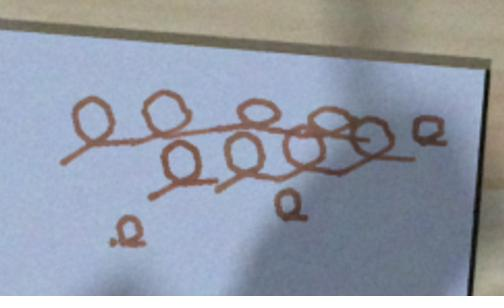

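Emit:
move(
  target=[
    [0,0,0,0,0,0,1, 0,0,0,0.0605,0,-0.4154,-0.85],
    [0,0,0,0,0,0,1, 0,0,0,0.0504,0,-0.4279,-0.85],
    [0,0,0,0,0,0,1, 0,0,0.0696,0.0504,0,-0.4279,-0.85],
  ],
  speed=[0.5,0.02,0.1],
  cameras=[],
)

Emit:
move(
  target=[
    [0,0,0,0,0,0,1,0,0,0,-0.0051,0,-0.0131,-0.85],
    [0,0,0,0,0,0,1,0,0,0,-0.0127,0,-0.0272,-0.85],
    [0,0,0,0,0,0,1,0,0,0,-0.0019,0,-0.0272,-0.85],
    [0,0,0,0,0,0,1,0,0,0,0.0056,0,-0.0316,-0.85],
    [0,0,0,0,0,0,1,0,0,0,0.0056,0,-0.0112,-0.85],
    [0,0,0,0,0,0,1,0,0,0,0.0241,0,-0.0068,-0.85],
    [0,0,0,0,0,0,1,0,0,0,0.043,0,0.004,-0.85],
    [0,0,0,0,0,0,1,0,0,0,0.0471,0,0.0147,-0.85],
    [0,0,0,0,0,0,1,0,0,0,0.0363,0,0.0147,-0.85],
    [0,0,0,0,0,0,1,0,0,0,0.0288,0,0.0191,-0.85],
    [0,0,0,0,0,0,1,0,0,0,0.0288,0,-0.0013,-0.85],
    [0,0,0,0,0,0,1,0,0,0,0.0103,0,-0.0058,-0.85],
    [0,0,0,0,0,0,1,0,0,0,-0.0106,0,-0.0165,-0.85],
    [0,0,0,0,0,0,1,0,0,0,-0.0238,0,-0.0355,-0.85],
  ],
  speed=[0.06,0.06,0.3,0.06,0.3,0.06,0.06,0.06,0.3,0.06,0.3,0.06,0.06,0.06],
  blend=[0.002,0.002,0.002,0.002,0.002,0.002,0.002,0.002,0.002,0.002,0.002,0.002,0.002,0],
  cameras=[],
)

Scene clock: 298.60 s.
left_arm: end_effector_position=(+0.2971, +0.3387, +0.0961) grip_measured=+1.000 grip_effort_nm=-0.002 end_effector_quat_wxyz=(+0.399, +0.002, +0.917, +0.013) | right_arm: end_effector_position=(+0.3804, +0.0162, +0.0887) grip_measured=-0.653 grip_effort_nm=-1.033 end_effector_quat_wxyz=(+0.507, -0.494, +0.504, +0.494)
Joint names: [wrist pitch, wrist roll, shoulder, wrist yaw, elbow, waist]
Joint positions: left_arm=[-0.196 -0.014 1.022 -0.052 0.467 -0.05 0.094] | right_arm=[1.243 0.004 2.388 -1.117 1.153 0.447 0.016]
Joint velocities: within noise
Joint torques (N m): left_arm=[1.27 -0.01 -4.44 -0.04 9.22 -0.08] | right_arm=[1.38 -0.05 -8.57 -0.06 6.3 -0.46]
Heat: left arm: 41 °C; right arm: 43 °C.
Joint targets: left_arm=[-0.200 -0.014 1.000 -0.052 0.500 -0.050] | right_arm=[1.249 0.000 2.396 -1.124 1.176 0.442]
move: done
No camera images: "cameras" was empty.

Scene clock: 303.77 s.
left_arm: end_effector_position=(+0.2971, +0.3387, +0.0961) grip_measured=+1.000 grip_effort_nm=0.002 end_effector_quat_wxyz=(+0.399, +0.002, +0.917, +0.013) | right_arm: end_effector_position=(+0.3867, +0.0002, +0.0887) grip_measured=-0.653 grip_effort_nm=-1.033 end_effector_quat_wxyz=(+0.506, -0.495, +0.503, +0.495)
Joint names: [wrist pitch, wrist roll, shoulder, wrist yaw, elbow, waist]
Joint positions: left_arm=[-0.196 -0.014 1.022 -0.052 0.467 -0.05 0.094] | right_arm=[1.243 0.004 2.388 -1.163 1.153 0.406 0.016]
Joint velocities: within noise
Joint torques (N m): left_arm=[1.28 0.06 -4.46 -0.04 9.24 -0.03] | right_arm=[1.36 -0.05 -8.61 -0.09 6.27 -0.54]
Heat: left arm: 41 °C; right arm: 42 °C.
Joint targets: left_arm=[-0.200 -0.014 1.000 -0.052 0.500 -0.050] | right_arm=[1.249 0.000 2.396 -1.172 1.176 0.399]
move: done
No camera images: "cameras" was empty.

Emit:
move(
  target=[
    [0,0,0,0,0,0,1,0,0,0,-0.0125,0,-0.015,-0.85],
    [0,0,0,0,0,0,1,0,0,0,-0.0231,0,-0.0311,-0.85],
    [0,0,0,0,0,0,1,0,0,0,-0.0123,0,-0.0311,-0.85],
    [0,0,0,0,0,0,1,0,0,0,-0.0038,0,-0.0361,-0.85],
    [0,0,0,0,0,0,1,0,0,0,-0.0038,0,-0.0157,-0.85],
    [0,0,0,0,0,0,1,0,0,0,0.0163,0,-0.0111,-0.85],
    [0,0,0,0,0,0,1,0,0,0,0.0361,0,0.0004,-0.85],
    [0,0,0,0,0,0,1,0,0,0,0.0401,0,0.0121,-0.85],
    [0,0,0,0,0,0,1,0,0,0,0.0293,0,0.0121,-0.85],
    [0,0,0,0,0,0,1,0,0,0,0.0208,0,0.0171,-0.85],
    [0,0,0,0,0,0,1,0,0,0,0.0208,0,-0.0033,-0.85],
    [0,0,0,0,0,0,1,0,0,0,0.0007,0,-0.0079,-0.85],
    [0,0,0,0,0,0,1,0,0,0,-0.0203,0,-0.0194,-0.85],
    [0,0,0,0,0,0,1,0,0,0,-0.0463,0,-0.0455,-0.85],
    [0,0,0,0,0,0,1,0,0,-0.07,-0.0463,0,-0.0455,-0.85],
  ],
  speed=[0.06,0.06,0.3,0.06,0.3,0.06,0.06,0.06,0.3,0.06,0.3,0.06,0.06,0.06,0.4],
  blend=[0.002,0.002,0.002,0.002,0.002,0.002,0.002,0.002,0.002,0.002,0.002,0.002,0.002,0,0],
  cameras=[],
)

Scene clock: 311.17 s.
left_arm: end_effector_position=(+0.2971, +0.3387, +0.0961) grip_measured=+1.000 grip_effort_nm=-0.002 end_effector_quat_wxyz=(+0.399, +0.002, +0.917, +0.013) | right_arm: end_effector_position=(+0.3885, -0.0209, +0.1106) grip_measured=-0.653 grip_effort_nm=-1.033 end_effector_quat_wxyz=(+0.511, -0.513, +0.478, +0.498)
Joint names: [wrist pitch, wrist roll, shoulder, wrist yaw, elbow, waist]
Joint positions: left_arm=[-0.196 -0.014 1.022 -0.052 0.467 -0.05 0.094] | right_arm=[1.242 0.004 2.34 -1.258 1.153 0.351 0.016]
Joint velocities: within noise
Joint torques (N m): left_arm=[1.31 0.07 -4.38 -0.06 9.09 -0.09] | right_arm=[1.31 -0.04 -11.4 -0.04 6.46 -0.55]
Heat: left arm: 41 °C; right arm: 41 °C.
Joint targets: left_arm=[-0.200 -0.014 1.000 -0.052 0.500 -0.050] | right_arm=[1.248 0.000 2.308 -1.265 1.176 0.345]
move: done
No camera images: "cameras" was empty.

Emit:
move(
  target=[
    [0,0,0,0,0,0,1, 0,0,0,0.23,0,0.2006,-0.85],
    [0,0,0,0,0,0,1, 0,0,0,0.2201,0,0.1881,-0.85],
    [0,0,0,0,0,0,1, 0,0,0.0696,0.2201,0,0.1881,-0.85],
  ],
  speed=[0.5,0.02,0.1],
  cameras=[],
)

Emit:
move(
  target=[
    [0,0,0,0,0,0,1,0,0,0,-0.0058,0,-0.0162,-0.85],
    [0,0,0,0,0,0,1,0,0,0,-0.0108,0,-0.0282,-0.85],
    [0,0,0,0,0,0,1,0,0,0,0.0,0,-0.0282,-0.85],
    [0,0,0,0,0,0,1,0,0,0,0.0085,0,-0.0311,-0.85],
    [0,0,0,0,0,0,1,0,0,0,0.0085,0,-0.0107,-0.85],
    [0,0,0,0,0,0,1,0,0,0,0.0325,0,-0.0028,-0.85],
    [0,0,0,0,0,0,1,0,0,0,0.0577,0,0.0112,-0.85],
    [0,0,0,0,0,0,1,0,0,0,0.0656,0,0.0231,-0.85],
    [0,0,0,0,0,0,1,0,0,0,0.0548,0,0.0231,-0.85],
    [0,0,0,0,0,0,1,0,0,0,0.0462,0,0.026,-0.85],
    [0,0,0,0,0,0,1,0,0,0,0.0462,0,0.0056,-0.85],
    [0,0,0,0,0,0,1,0,0,0,0.0223,0,-0.0022,-0.85],
    [0,0,0,0,0,0,1,0,0,0,-0.0065,0,-0.0168,-0.85],
    [0,0,0,0,0,0,1,0,0,0,-0.028,0,-0.0395,-0.85],
  ],
  speed=[0.06,0.06,0.3,0.06,0.3,0.06,0.06,0.06,0.3,0.06,0.3,0.06,0.06,0.06],
  blend=[0.002,0.002,0.002,0.002,0.002,0.002,0.002,0.002,0.002,0.002,0.002,0.002,0.002,0],
  cameras=[],
)

Scene clock: 315.50 s.
left_arm: end_effector_position=(+0.2971, +0.3387, +0.0961) grip_measured=+1.000 grip_effort_nm=-0.002 end_effector_quat_wxyz=(+0.399, +0.002, +0.917, +0.013) | right_arm: end_effector_position=(+0.3844, +0.0608, +0.0895) grip_measured=-0.653 grip_effort_nm=-1.038 end_effector_quat_wxyz=(+0.548, -0.449, +0.543, +0.451)
Joint names: [wrist pitch, wrist roll, shoulder, wrist yaw, elbow, waist]
Joint positions: left_arm=[-0.196 -0.014 1.022 -0.052 0.467 -0.05 0.094] | right_arm=[1.244 0.004 2.388 -0.818 1.153 0.577 0.016]
Joint velocities: within noise
Joint torques (N m): left_arm=[1.29 0.04 -4.55 -0.07 9.35 -0.14] | right_arm=[1.51 -0.05 -8.79 -0.03 6.41 -0.55]
Heat: left arm: 41 °C; right arm: 42 °C.
Joint targets: left_arm=[-0.200 -0.014 1.000 -0.052 0.500 -0.050] | right_arm=[1.248 0.000 2.396 -0.821 1.176 0.571]
move: done
No camera images: "cameras" was empty.

Scene clock: 322.00 s.
left_arm: end_effector_position=(+0.2971, +0.3387, +0.0961) grip_measured=+1.000 grip_effort_nm=-0.007 end_effector_quat_wxyz=(+0.399, +0.002, +0.917, +0.013) | right_arm: end_effector_position=(+0.3939, +0.0439, +0.0895) grip_measured=-0.653 grip_effort_nm=-1.033 end_effector_quat_wxyz=(+0.547, -0.450, +0.543, +0.452)
Joint names: [wrist pitch, wrist roll, shoulder, wrist yaw, elbow, waist]
Joint positions: left_arm=[-0.196 -0.014 1.022 -0.052 0.467 -0.05 0.094] | right_arm=[1.244 0.004 2.388 -0.87 1.153 0.53 0.016]
Joint velocities: within noise
Joint torques (N m): left_arm=[1.27 0.02 -4.34 -0.05 9.1 -0.12] | right_arm=[1.5 -0.04 -8.69 -0.07 6.43 -0.54]
Heat: left arm: 41 °C; right arm: 42 °C.
Joint targets: left_arm=[-0.200 -0.014 1.000 -0.052 0.500 -0.050] | right_arm=[1.248 0.000 2.396 -0.877 1.176 0.523]
move: done
No camera images: "cameras" was empty.

Emit:
move(
  target=[
    [0,0,0,0,0,0,1,0,0,0,-0.0159,0,-0.0229,-0.85],
    [0,0,0,0,0,0,1,0,0,0,-0.0228,0,-0.0364,-0.85],
    [0,0,0,0,0,0,1,0,0,0,-0.012,0,-0.0364,-0.85],
    [0,0,0,0,0,0,1,0,0,0,-0.002,0,-0.0399,-0.85],
    [0,0,0,0,0,0,1,0,0,0,-0.002,0,-0.0195,-0.85],
    [0,0,0,0,0,0,1,0,0,0,0.0239,0,-0.0113,-0.85],
    [0,0,0,0,0,0,1,0,0,0,0.0504,0,0.0038,-0.85],
    [0,0,0,0,0,0,1,0,0,0,0.0581,0,0.0169,-0.85],
    [0,0,0,0,0,0,1,0,0,0,0.0473,0,0.0169,-0.85],
    [0,0,0,0,0,0,1,0,0,0,0.0373,0,0.0203,-0.85],
    [0,0,0,0,0,0,1,0,0,0,0.0373,0,-0.0001,-0.85],
    [0,0,0,0,0,0,1,0,0,0,0.0114,0,-0.0083,-0.85],
    [0,0,0,0,0,0,1,0,0,0,-0.0183,0,-0.0238,-0.85],
    [0,0,0,0,0,0,1,0,0,0,-0.0633,0,-0.0659,-0.85],
    [0,0,0,0,0,0,1,0,0,-0.07,-0.0633,0,-0.0659,-0.85],
  ],
  speed=[0.06,0.06,0.3,0.06,0.3,0.06,0.06,0.06,0.3,0.06,0.3,0.06,0.06,0.06,0.4],
  blend=[0.002,0.002,0.002,0.002,0.002,0.002,0.002,0.002,0.002,0.002,0.002,0.002,0.002,0,0],
  cameras=[],
)

Scene clock: 331.07 s.
left_arm: end_effector_position=(+0.2971, +0.3387, +0.0961) grip_measured=+1.000 grip_effort_nm=-0.002 end_effector_quat_wxyz=(+0.399, +0.002, +0.917, +0.013) | right_arm: end_effector_position=(+0.4014, +0.0160, +0.1125) grip_measured=-0.653 grip_effort_nm=-1.043 end_effector_quat_wxyz=(+0.551, -0.468, +0.516, +0.460)
Joint names: [wrist pitch, wrist roll, shoulder, wrist yaw, elbow, waist]
Joint positions: left_arm=[-0.196 -0.014 1.022 -0.052 0.467 -0.05 0.094] | right_arm=[1.241 0.004 2.34 -0.998 1.153 0.45 0.016]
Joint velocities: within noise
Joint torques (N m): left_arm=[1.26 0.04 -4.34 -0.06 9.16 -0.06] | right_arm=[1.45 -0.05 -11.62 -0.05 6.56 -0.54]
Heat: left arm: 41 °C; right arm: 42 °C.
Joint targets: left_arm=[-0.200 -0.014 1.000 -0.052 0.500 -0.050] | right_arm=[1.248 0.000 2.308 -1.005 1.176 0.444]
move: done
No camera images: "cameras" was empty.

Emit:
move(
  target=[
    [0,0,0,0,0,0,1, 0,0,0,0.1897,0,0.207,-0.85],
    [0,0,0,0,0,0,1, 0,0,0,0.1797,0,0.1946,-0.85],
    [0,0,0,0,0,0,1, 0,0,0.0692,0.1797,0,0.1946,-0.85],
  ],
  speed=[0.5,0.02,0.1],
  cameras=[],
)

Emit:
move(
  target=[
    [0,0,0,0,0,0,1,0,0,0,-0.0161,0,-0.0134,-0.85],
    [0,0,0,0,0,0,1,0,0,0,-0.0279,0,-0.0249,-0.85],
    [0,0,0,0,0,0,1,0,0,0,-0.0171,0,-0.0249,-0.85],
    [0,0,0,0,0,0,1,0,0,0,-0.01,0,-0.0274,-0.85],
    [0,0,0,0,0,0,1,0,0,0,-0.01,0,-0.007,-0.85],
    [0,0,0,0,0,0,1,0,0,0,0.0141,0,0.0015,-0.85],
    [0,0,0,0,0,0,1,0,0,0,0.041,0,0.0159,-0.85],
    [0,0,0,0,0,0,1,0,0,0,0.0511,0,0.0278,-0.85],
    [0,0,0,0,0,0,1,0,0,0,0.0403,0,0.0278,-0.85],
    [0,0,0,0,0,0,1,0,0,0,0.0333,0,0.0303,-0.85],
    [0,0,0,0,0,0,1,0,0,0,0.0333,0,0.0099,-0.85],
    [0,0,0,0,0,0,1,0,0,0,0.0092,0,0.0015,-0.85],
    [0,0,0,0,0,0,1,0,0,0,-0.0195,0,-0.0133,-0.85],
    [0,0,0,0,0,0,1,0,0,0,-0.0363,0,-0.0337,-0.85],
  ],
  speed=[0.06,0.06,0.3,0.06,0.3,0.06,0.06,0.06,0.3,0.06,0.3,0.06,0.06,0.06],
  blend=[0.002,0.002,0.002,0.002,0.002,0.002,0.002,0.002,0.002,0.002,0.002,0.002,0.002,0],
  cameras=[],
)

Scene clock: 335.70 s.
left_arm: end_effector_position=(+0.2971, +0.3387, +0.0961) grip_measured=+1.000 grip_effort_nm=-0.002 end_effector_quat_wxyz=(+0.399, +0.002, +0.917, +0.013) | right_arm: end_effector_position=(+0.3709, +0.0947, +0.0901) grip_measured=-0.653 grip_effort_nm=-1.038 end_effector_quat_wxyz=(+0.564, -0.429, +0.559, +0.431)
Joint names: [wrist pitch, wrist roll, shoulder, wrist yaw, elbow, waist]
Joint positions: left_arm=[-0.196 -0.014 1.022 -0.052 0.467 -0.05 0.094] | right_arm=[1.243 0.004 2.386 -0.639 1.153 0.684 0.016]
Joint velocities: within noise
Joint torques (N m): left_arm=[1.3 0.03 -4.57 -0.07 9.22 0.03] | right_arm=[1.59 -0.04 -8.81 -0.03 6.52 -0.55]
Heat: left arm: 41 °C; right arm: 43 °C.
Joint targets: left_arm=[-0.200 -0.014 1.000 -0.052 0.500 -0.050] | right_arm=[1.249 0.000 2.395 -0.642 1.176 0.678]
move: done
No camera images: "cameras" was empty.

Scene clock: 342.43 s.
left_arm: end_effector_position=(+0.2971, +0.3387, +0.0961) grip_measured=+1.000 grip_effort_nm=-0.007 end_effector_quat_wxyz=(+0.399, +0.002, +0.917, +0.013) | right_arm: end_effector_position=(+0.3763, +0.0824, +0.0900) grip_measured=-0.653 grip_effort_nm=-1.038 end_effector_quat_wxyz=(+0.558, -0.437, +0.553, +0.439)
Joint names: [wrist pitch, wrist roll, shoulder, wrist yaw, elbow, waist]
Joint positions: left_arm=[-0.196 -0.014 1.022 -0.052 0.467 -0.05 0.094] | right_arm=[1.243 0.004 2.386 -0.707 1.153 0.644 0.016]
Joint velocities: within noise
Joint torques (N m): left_arm=[1.27 0.03 -4.48 -0.06 9.35 -0.13] | right_arm=[1.57 -0.04 -8.76 -0.07 6.5 -0.54]
Heat: left arm: 41 °C; right arm: 43 °C.
Joint targets: left_arm=[-0.200 -0.014 1.000 -0.052 0.500 -0.050] | right_arm=[1.249 0.000 2.395 -0.715 1.176 0.637]
move: done
No camera images: "cameras" was empty.

Emit:
move(
  target=[
    [0,0,0,0,0,0,1,0,0,0,-0.0097,0,-0.0151,-0.85],
    [0,0,0,0,0,0,1,0,0,0,-0.0226,0,-0.0295,-0.85],
    [0,0,0,0,0,0,1,0,0,0,-0.0118,0,-0.0295,-0.85],
    [0,0,0,0,0,0,1,0,0,0,-0.0039,0,-0.0322,-0.85],
    [0,0,0,0,0,0,1,0,0,0,-0.0039,0,-0.0118,-0.85],
    [0,0,0,0,0,0,1,0,0,0,0.0206,0,-0.0035,-0.85],
    [0,0,0,0,0,0,1,0,0,0,0.0475,0,0.011,-0.85],
    [0,0,0,0,0,0,1,0,0,0,0.0569,0,0.0233,-0.85],
    [0,0,0,0,0,0,1,0,0,0,0.0461,0,0.0233,-0.85],
    [0,0,0,0,0,0,1,0,0,0,0.0383,0,0.026,-0.85],
    [0,0,0,0,0,0,1,0,0,0,0.0383,0,0.0056,-0.85],
    [0,0,0,0,0,0,1,0,0,0,0.0138,0,-0.0027,-0.85],
    [0,0,0,0,0,0,1,0,0,0,-0.0165,0,-0.0179,-0.85],
    [0,0,0,0,0,0,1,0,0,0,-0.0596,0,-0.0547,-0.85],
    [0,0,0,0,0,0,1,0,0,-0.07,-0.0596,0,-0.0547,-0.85],
  ],
  speed=[0.06,0.06,0.3,0.06,0.3,0.06,0.06,0.06,0.3,0.06,0.3,0.06,0.06,0.06,0.4],
  blend=[0.002,0.002,0.002,0.002,0.002,0.002,0.002,0.002,0.002,0.002,0.002,0.002,0.002,0,0],
  cameras=[],
)

Emit:
move(
  target=[0,0,0,0,0,0,1, 0,0,0,-0.18,0,0.33,-0.85],
  speed=0.8,
  cameras=["cam_above"],
)

Emit:
zoom_image(
  camera="cam_above",
  region=[190, 185, 480, 315],
)

Scene clock: 351.40 s.
left_arm: end_effector_position=(+0.2971, +0.3387, +0.0961) grip_measured=+1.000 grip_effort_nm=-0.007 end_effector_quat_wxyz=(+0.399, +0.002, +0.917, +0.013) | right_arm: end_effector_position=(+0.3829, +0.0621, +0.1137) grip_measured=-0.653 grip_effort_nm=-1.038 end_effector_quat_wxyz=(+0.560, -0.454, +0.526, +0.451)
Joint names: [wrist pitch, wrist roll, shoulder, wrist yaw, elbow, waist]
Joint positions: left_arm=[-0.196 -0.014 1.022 -0.052 0.467 -0.05 0.094] | right_arm=[1.238 0.004 2.339 -0.828 1.153 0.578 0.016]
Joint velocities: within noise
Joint torques (N m): left_arm=[1.3 0.06 -4.48 -0.07 9.24 -0.03] | right_arm=[1.55 -0.05 -11.67 -0.06 6.67 -0.54]
Heat: left arm: 41 °C; right arm: 43 °C.
Joint targets: left_arm=[-0.200 -0.014 1.000 -0.052 0.500 -0.050] | right_arm=[1.248 0.000 2.307 -0.836 1.176 0.572]
move: done
No camera images: "cameras" was empty.

Scene clock: 352.77 s.
left_arm: end_effector_position=(+0.2971, +0.3387, +0.0961) grip_measured=+1.000 grip_effort_nm=-0.002 end_effector_quat_wxyz=(+0.399, +0.002, +0.917, +0.013) | right_arm: end_effector_position=(+0.1409, +0.1553, +0.1109) grip_measured=-0.653 grip_effort_nm=-1.043 end_effector_quat_wxyz=(-0.355, +0.623, -0.321, -0.620)
Joint names: [wrist pitch, wrist roll, shoulder, wrist yaw, elbow, waist]
Joint positions: left_arm=[-0.196 -0.014 1.022 -0.052 0.467 -0.05 0.094] | right_arm=[1.238 0.004 2.339 -1.192 1.153 0.97 0.016]
Joint velocities: within noise
Joint torques (N m): left_arm=[1.27 0.04 -4.56 -0.07 9.33 -0.03] | right_arm=[1.37 -0.04 -11.54 -0.01 6.46 -0.16]
Heat: left arm: 41 °C; right arm: 44 °C.
Joint targets: left_arm=[-0.200 -0.014 1.000 -0.052 0.500 -0.050] | right_arm=[1.248 0.000 2.307 -1.199 1.176 0.968]
move: done
Images, in order (width x height): cam_above 672x504.

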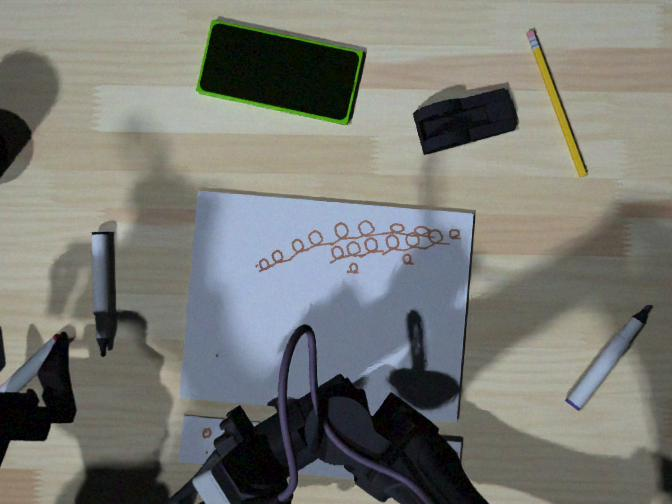

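Scaled by 1.738 from the camera's 672x504 image, which has a finer 960x720 frame.

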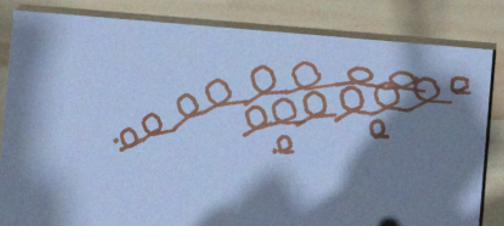

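Emit:
zoom_image(
  camera="cam_above",
  region=[240, 215, 340, 290],
)

Emit:
zoom_image(
  camera="cam_above",
  region=[320, 210, 420, 285],
)

Scaled by 5.040 from the camera's 672x504 image, which has a finer 960x720 frame.

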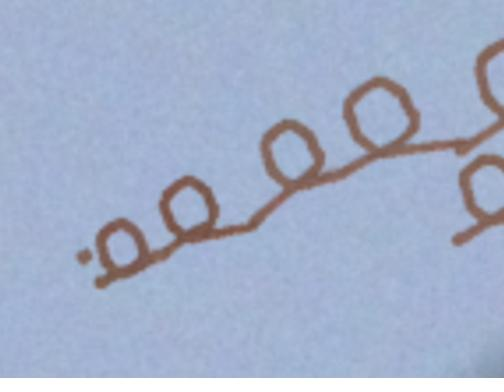

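Scaled by 5.040 from the camera's 672x504 image, which has a finer 960x720 frame.

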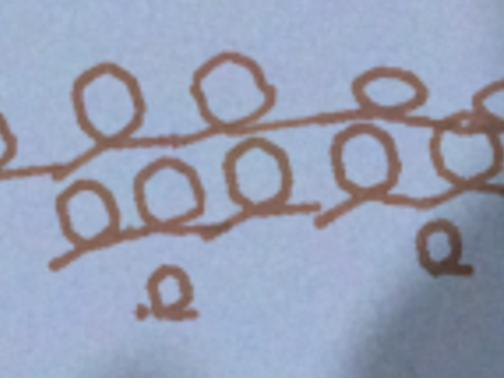

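Emit:
move(
  target=[
    [0,0,0,0,0,0,1, 0,0,0,0.1627,0,-0.317,-0.85],
    [0,0,0,0,0,0,1, 0,0,0,0.1526,0,-0.3294,-0.85],
    [0,0,0,0,0,0,1, 0,0,0.0704,0.1526,0,-0.3294,-0.85],
  ],
  speed=[0.5,0.02,0.1],
  cameras=[],
)

Emit:
move(
  target=[
    [0,0,0,0,0,0,1,0,0,0,-0.018,0,-0.0194,-0.85],
    [0,0,0,0,0,0,1,0,0,0,-0.0291,0,-0.0314,-0.85],
    [0,0,0,0,0,0,1,0,0,0,-0.0193,0,-0.0314,-0.85],
    [0,0,0,0,0,0,1,0,0,0,-0.0135,0,-0.0348,-0.85],
    [0,0,0,0,0,0,1,0,0,0,-0.0135,0,-0.012,-0.85],
    [0,0,0,0,0,0,1,0,0,0,0.0037,0,-0.0072,-0.85],
    [0,0,0,0,0,0,1,0,0,0,0.0223,0,0.0029,-0.85],
    [0,0,0,0,0,0,1,0,0,0,0.0282,0,0.0125,-0.85],
    [0,0,0,0,0,0,1,0,0,0,0.0184,0,0.0125,-0.85],
    [0,0,0,0,0,0,1,0,0,0,0.0127,0,0.0158,-0.85],
    [0,0,0,0,0,0,1,0,0,0,0.0127,0,-0.007,-0.85],
    [0,0,0,0,0,0,1,0,0,0,-0.0045,0,-0.0118,-0.85],
    [0,0,0,0,0,0,1,0,0,0,-0.0248,0,-0.022,-0.85],
    [0,0,0,0,0,0,1,0,0,0,-0.0393,0,-0.0394,-0.85],
  ],
  speed=[0.06,0.06,0.3,0.06,0.3,0.06,0.06,0.06,0.3,0.06,0.3,0.06,0.06,0.06],
  blend=[0.002,0.002,0.002,0.002,0.002,0.002,0.002,0.002,0.002,0.002,0.002,0.002,0.002,0],
  cameras=[],
)

Scene clock: 358.10 s.
left_arm: end_effector_position=(+0.2971, +0.3387, +0.0961) grip_measured=+1.000 grip_effort_nm=-0.002 end_effector_quat_wxyz=(+0.399, +0.002, +0.917, +0.013) | right_arm: end_effector_position=(+0.3727, +0.0626, +0.0893) grip_measured=-0.653 grip_effort_nm=-1.038 end_effector_quat_wxyz=(+0.532, -0.467, +0.529, +0.469)
Joint names: [wrist pitch, wrist roll, shoulder, wrist yaw, elbow, waist]
Joint positions: left_arm=[-0.196 -0.014 1.022 -0.052 0.467 -0.05 0.094] | right_arm=[1.241 0.004 2.387 -0.886 1.153 0.576 0.016]
Joint velocities: within noise
Joint torques (N m): left_arm=[1.26 0.05 -4.4 -0.07 9.25 -0.08] | right_arm=[1.51 -0.04 -8.66 -0.06 6.42 -0.35]
Heat: left arm: 41 °C; right arm: 44 °C.
Joint targets: left_arm=[-0.200 -0.014 1.000 -0.052 0.500 -0.050] | right_arm=[1.248 0.000 2.395 -0.891 1.176 0.573]
move: done
No camera images: "cameras" was empty.

Scene clock: 363.50 s.
left_arm: end_effector_position=(+0.2971, +0.3387, +0.0961) grip_measured=+1.000 grip_effort_nm=-0.007 end_effector_quat_wxyz=(+0.399, +0.002, +0.917, +0.013) | right_arm: end_effector_position=(+0.3770, +0.0469, +0.0892) grip_measured=-0.653 grip_effort_nm=-1.033 end_effector_quat_wxyz=(+0.524, -0.475, +0.522, +0.476)
Joint names: [wrist pitch, wrist roll, shoulder, wrist yaw, elbow, waist]
Joint positions: left_arm=[-0.196 -0.014 1.022 -0.052 0.467 -0.05 0.094] | right_arm=[1.241 0.004 2.387 -0.961 1.153 0.531 0.016]
Joint velocities: within noise
Joint torques (N m): left_arm=[1.26 0.04 -4.52 -0.06 9.2 -0.09] | right_arm=[1.48 -0.04 -8.62 -0.09 6.39 -0.55]
Heat: left arm: 41 °C; right arm: 44 °C.
Joint targets: left_arm=[-0.200 -0.014 1.000 -0.052 0.500 -0.050] | right_arm=[1.248 0.000 2.395 -0.970 1.176 0.525]
move: done
No camera images: "cameras" was empty.

Emit:
move(
  target=[
    [0,0,0,0,0,0,1,0,0,0,-0.0117,0,-0.0127,-0.85],
    [0,0,0,0,0,0,1,0,0,0,-0.0212,0,-0.0252,-0.85],
    [0,0,0,0,0,0,1,0,0,0,-0.0114,0,-0.0252,-0.85],
    [0,0,0,0,0,0,1,0,0,0,-0.005,0,-0.0289,-0.85],
    [0,0,0,0,0,0,1,0,0,0,-0.005,0,-0.0061,-0.85],
    [0,0,0,0,0,0,1,0,0,0,0.0131,0,-0.0013,-0.85],
    [0,0,0,0,0,0,1,0,0,0,0.0323,0,0.0092,-0.85],
    [0,0,0,0,0,0,1,0,0,0,0.0381,0,0.0194,-0.85],
    [0,0,0,0,0,0,1,0,0,0,0.0283,0,0.0194,-0.85],
    [0,0,0,0,0,0,1,0,0,0,0.0219,0,0.0232,-0.85],
    [0,0,0,0,0,0,1,0,0,0,0.0219,0,0.0004,-0.85],
    [0,0,0,0,0,0,1,0,0,0,0.0038,0,-0.0045,-0.85],
    [0,0,0,0,0,0,1,0,0,0,-0.0168,0,-0.0151,-0.85],
    [0,0,0,0,0,0,1,0,0,0,-0.0294,0,-0.0307,-0.85],
  ],
  speed=[0.06,0.06,0.3,0.06,0.3,0.06,0.06,0.06,0.3,0.06,0.3,0.06,0.06,0.06],
  blend=[0.002,0.002,0.002,0.002,0.002,0.002,0.002,0.002,0.002,0.002,0.002,0.002,0.002,0],
  cameras=[],
)

Scene clock: 369.87 s.
left_arm: end_effector_position=(+0.2971, +0.3387, +0.0961) grip_measured=+1.000 grip_effort_nm=-0.007 end_effector_quat_wxyz=(+0.399, +0.002, +0.917, +0.013) | right_arm: end_effector_position=(+0.3804, +0.0336, +0.0891) grip_measured=-0.653 grip_effort_nm=-1.033 end_effector_quat_wxyz=(+0.519, -0.481, +0.516, +0.482)
Joint names: [wrist pitch, wrist roll, shoulder, wrist yaw, elbow, waist]
Joint positions: left_arm=[-0.196 -0.014 1.022 -0.052 0.467 -0.05 0.094] | right_arm=[1.241 0.004 2.387 -1.021 1.153 0.494 0.016]
Joint velocities: within noise
Joint torques (N m): left_arm=[1.26 0.03 -4.48 -0.01 9.17 -0.08] | right_arm=[1.45 -0.04 -8.59 -0.09 6.35 -0.54]
Heat: left arm: 41 °C; right arm: 44 °C.
Joint targets: left_arm=[-0.200 -0.014 1.000 -0.052 0.500 -0.050] | right_arm=[1.248 0.000 2.395 -1.030 1.176 0.488]
move: done
No camera images: "cameras" was empty.

Emit:
move(
  target=[
    [0,0,0,0,0,0,1,0,0,0,-0.016,0,-0.0133,-0.85],
    [0,0,0,0,0,0,1,0,0,0,-0.0239,0,-0.025,-0.85],
    [0,0,0,0,0,0,1,0,0,0,-0.0141,0,-0.025,-0.85],
    [0,0,0,0,0,0,1,0,0,0,-0.0073,0,-0.0291,-0.85],
    [0,0,0,0,0,0,1,0,0,0,-0.0073,0,-0.0063,-0.85],
    [0,0,0,0,0,0,1,0,0,0,0.0111,0,-0.0017,-0.85],
    [0,0,0,0,0,0,1,0,0,0,0.0303,0,0.009,-0.85],
    [0,0,0,0,0,0,1,0,0,0,0.0358,0,0.0195,-0.85],
    [0,0,0,0,0,0,1,0,0,0,0.026,0,0.0195,-0.85],
    [0,0,0,0,0,0,1,0,0,0,0.0192,0,0.0236,-0.85],
    [0,0,0,0,0,0,1,0,0,0,0.0192,0,0.0008,-0.85],
    [0,0,0,0,0,0,1,0,0,0,0.0008,0,-0.0038,-0.85],
    [0,0,0,0,0,0,1,0,0,0,-0.0201,0,-0.0145,-0.85],
    [0,0,0,0,0,0,1,0,0,0,-0.0423,0,-0.0389,-0.85],
    [0,0,0,0,0,0,1,0,0,-0.07,-0.0423,0,-0.0389,-0.85],
  ],
  speed=[0.06,0.06,0.3,0.06,0.3,0.06,0.06,0.06,0.3,0.06,0.3,0.06,0.06,0.06,0.4],
  blend=[0.002,0.002,0.002,0.002,0.002,0.002,0.002,0.002,0.002,0.002,0.002,0.002,0.002,0,0],
  cameras=[],
)

Emit:
move(
  target=[0,0,0,0,0,0,1, 0,0,0,-0.08,0,0.43,-0.85],
  speed=0.8,
  cameras=["cam_above"],
)

Emit:
zoom_image(
  camera="cam_above",
  region=[240, 215, 340, 290],
)

Scene clock: 377.87 s.
left_arm: end_effector_position=(+0.2971, +0.3387, +0.0961) grip_measured=+1.000 grip_effort_nm=-0.002 end_effector_quat_wxyz=(+0.399, +0.002, +0.917, +0.013) | right_arm: end_effector_position=(+0.3827, +0.0167, +0.1120) grip_measured=-0.653 grip_effort_nm=-1.038 end_effector_quat_wxyz=(+0.524, -0.497, +0.491, +0.487)
Joint names: [wrist pitch, wrist roll, shoulder, wrist yaw, elbow, waist]
Joint positions: left_arm=[-0.196 -0.014 1.022 -0.052 0.467 -0.05 0.094] | right_arm=[1.24 0.004 2.339 -1.108 1.153 0.448 0.016]
Joint velocities: within noise
Joint torques (N m): left_arm=[1.25 0.02 -4.46 -0.05 9.28 -0.06] | right_arm=[1.41 -0.04 -11.45 -0.05 6.43 -0.54]
Heat: left arm: 41 °C; right arm: 44 °C.
Joint targets: left_arm=[-0.200 -0.014 1.000 -0.052 0.500 -0.050] | right_arm=[1.249 0.000 2.307 -1.116 1.176 0.441]
move: done
No camera images: "cameras" was empty.

Scene clock: 379.33 s.
left_arm: end_effector_position=(+0.2971, +0.3387, +0.0961) grip_measured=+1.000 grip_effort_nm=-0.007 end_effector_quat_wxyz=(+0.399, +0.002, +0.917, +0.013) | right_arm: end_effector_position=(+0.1334, +0.1461, +0.1105) grip_measured=-0.653 grip_effort_nm=-1.033 end_effector_quat_wxyz=(-0.333, +0.635, -0.298, -0.630)
Joint names: [wrist pitch, wrist roll, shoulder, wrist yaw, elbow, waist]
Joint positions: left_arm=[-0.196 -0.014 1.022 -0.052 0.467 -0.05 0.094] | right_arm=[1.24 0.004 2.339 -1.27 1.153 0.962 0.016]
Joint velocities: within noise
Joint torques (N m): left_arm=[1.27 0.04 -4.48 -0.06 9.21 -0.02] | right_arm=[1.32 -0.05 -11.43 -0.05 6.41 -0.35]
Heat: left arm: 41 °C; right arm: 44 °C.
Joint targets: left_arm=[-0.200 -0.014 1.000 -0.052 0.500 -0.050] | right_arm=[1.249 0.000 2.307 -1.277 1.176 0.958]
move: done
Images, in order (width x height): cam_above 672x504.

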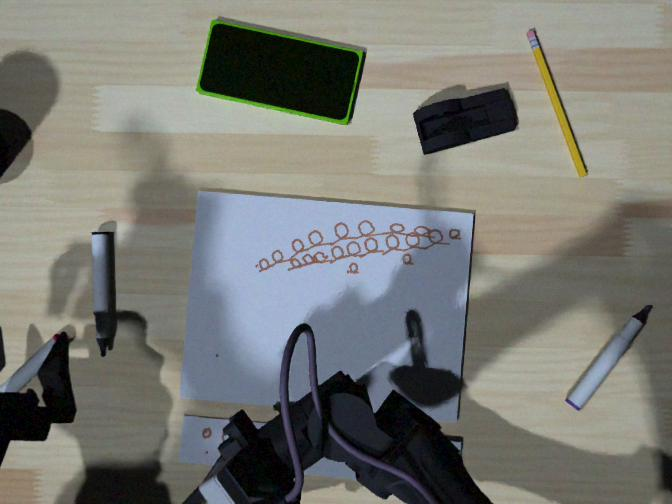

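Scaled by 5.040 from the camera's 672x504 image, which has a finer 960x720 frame.

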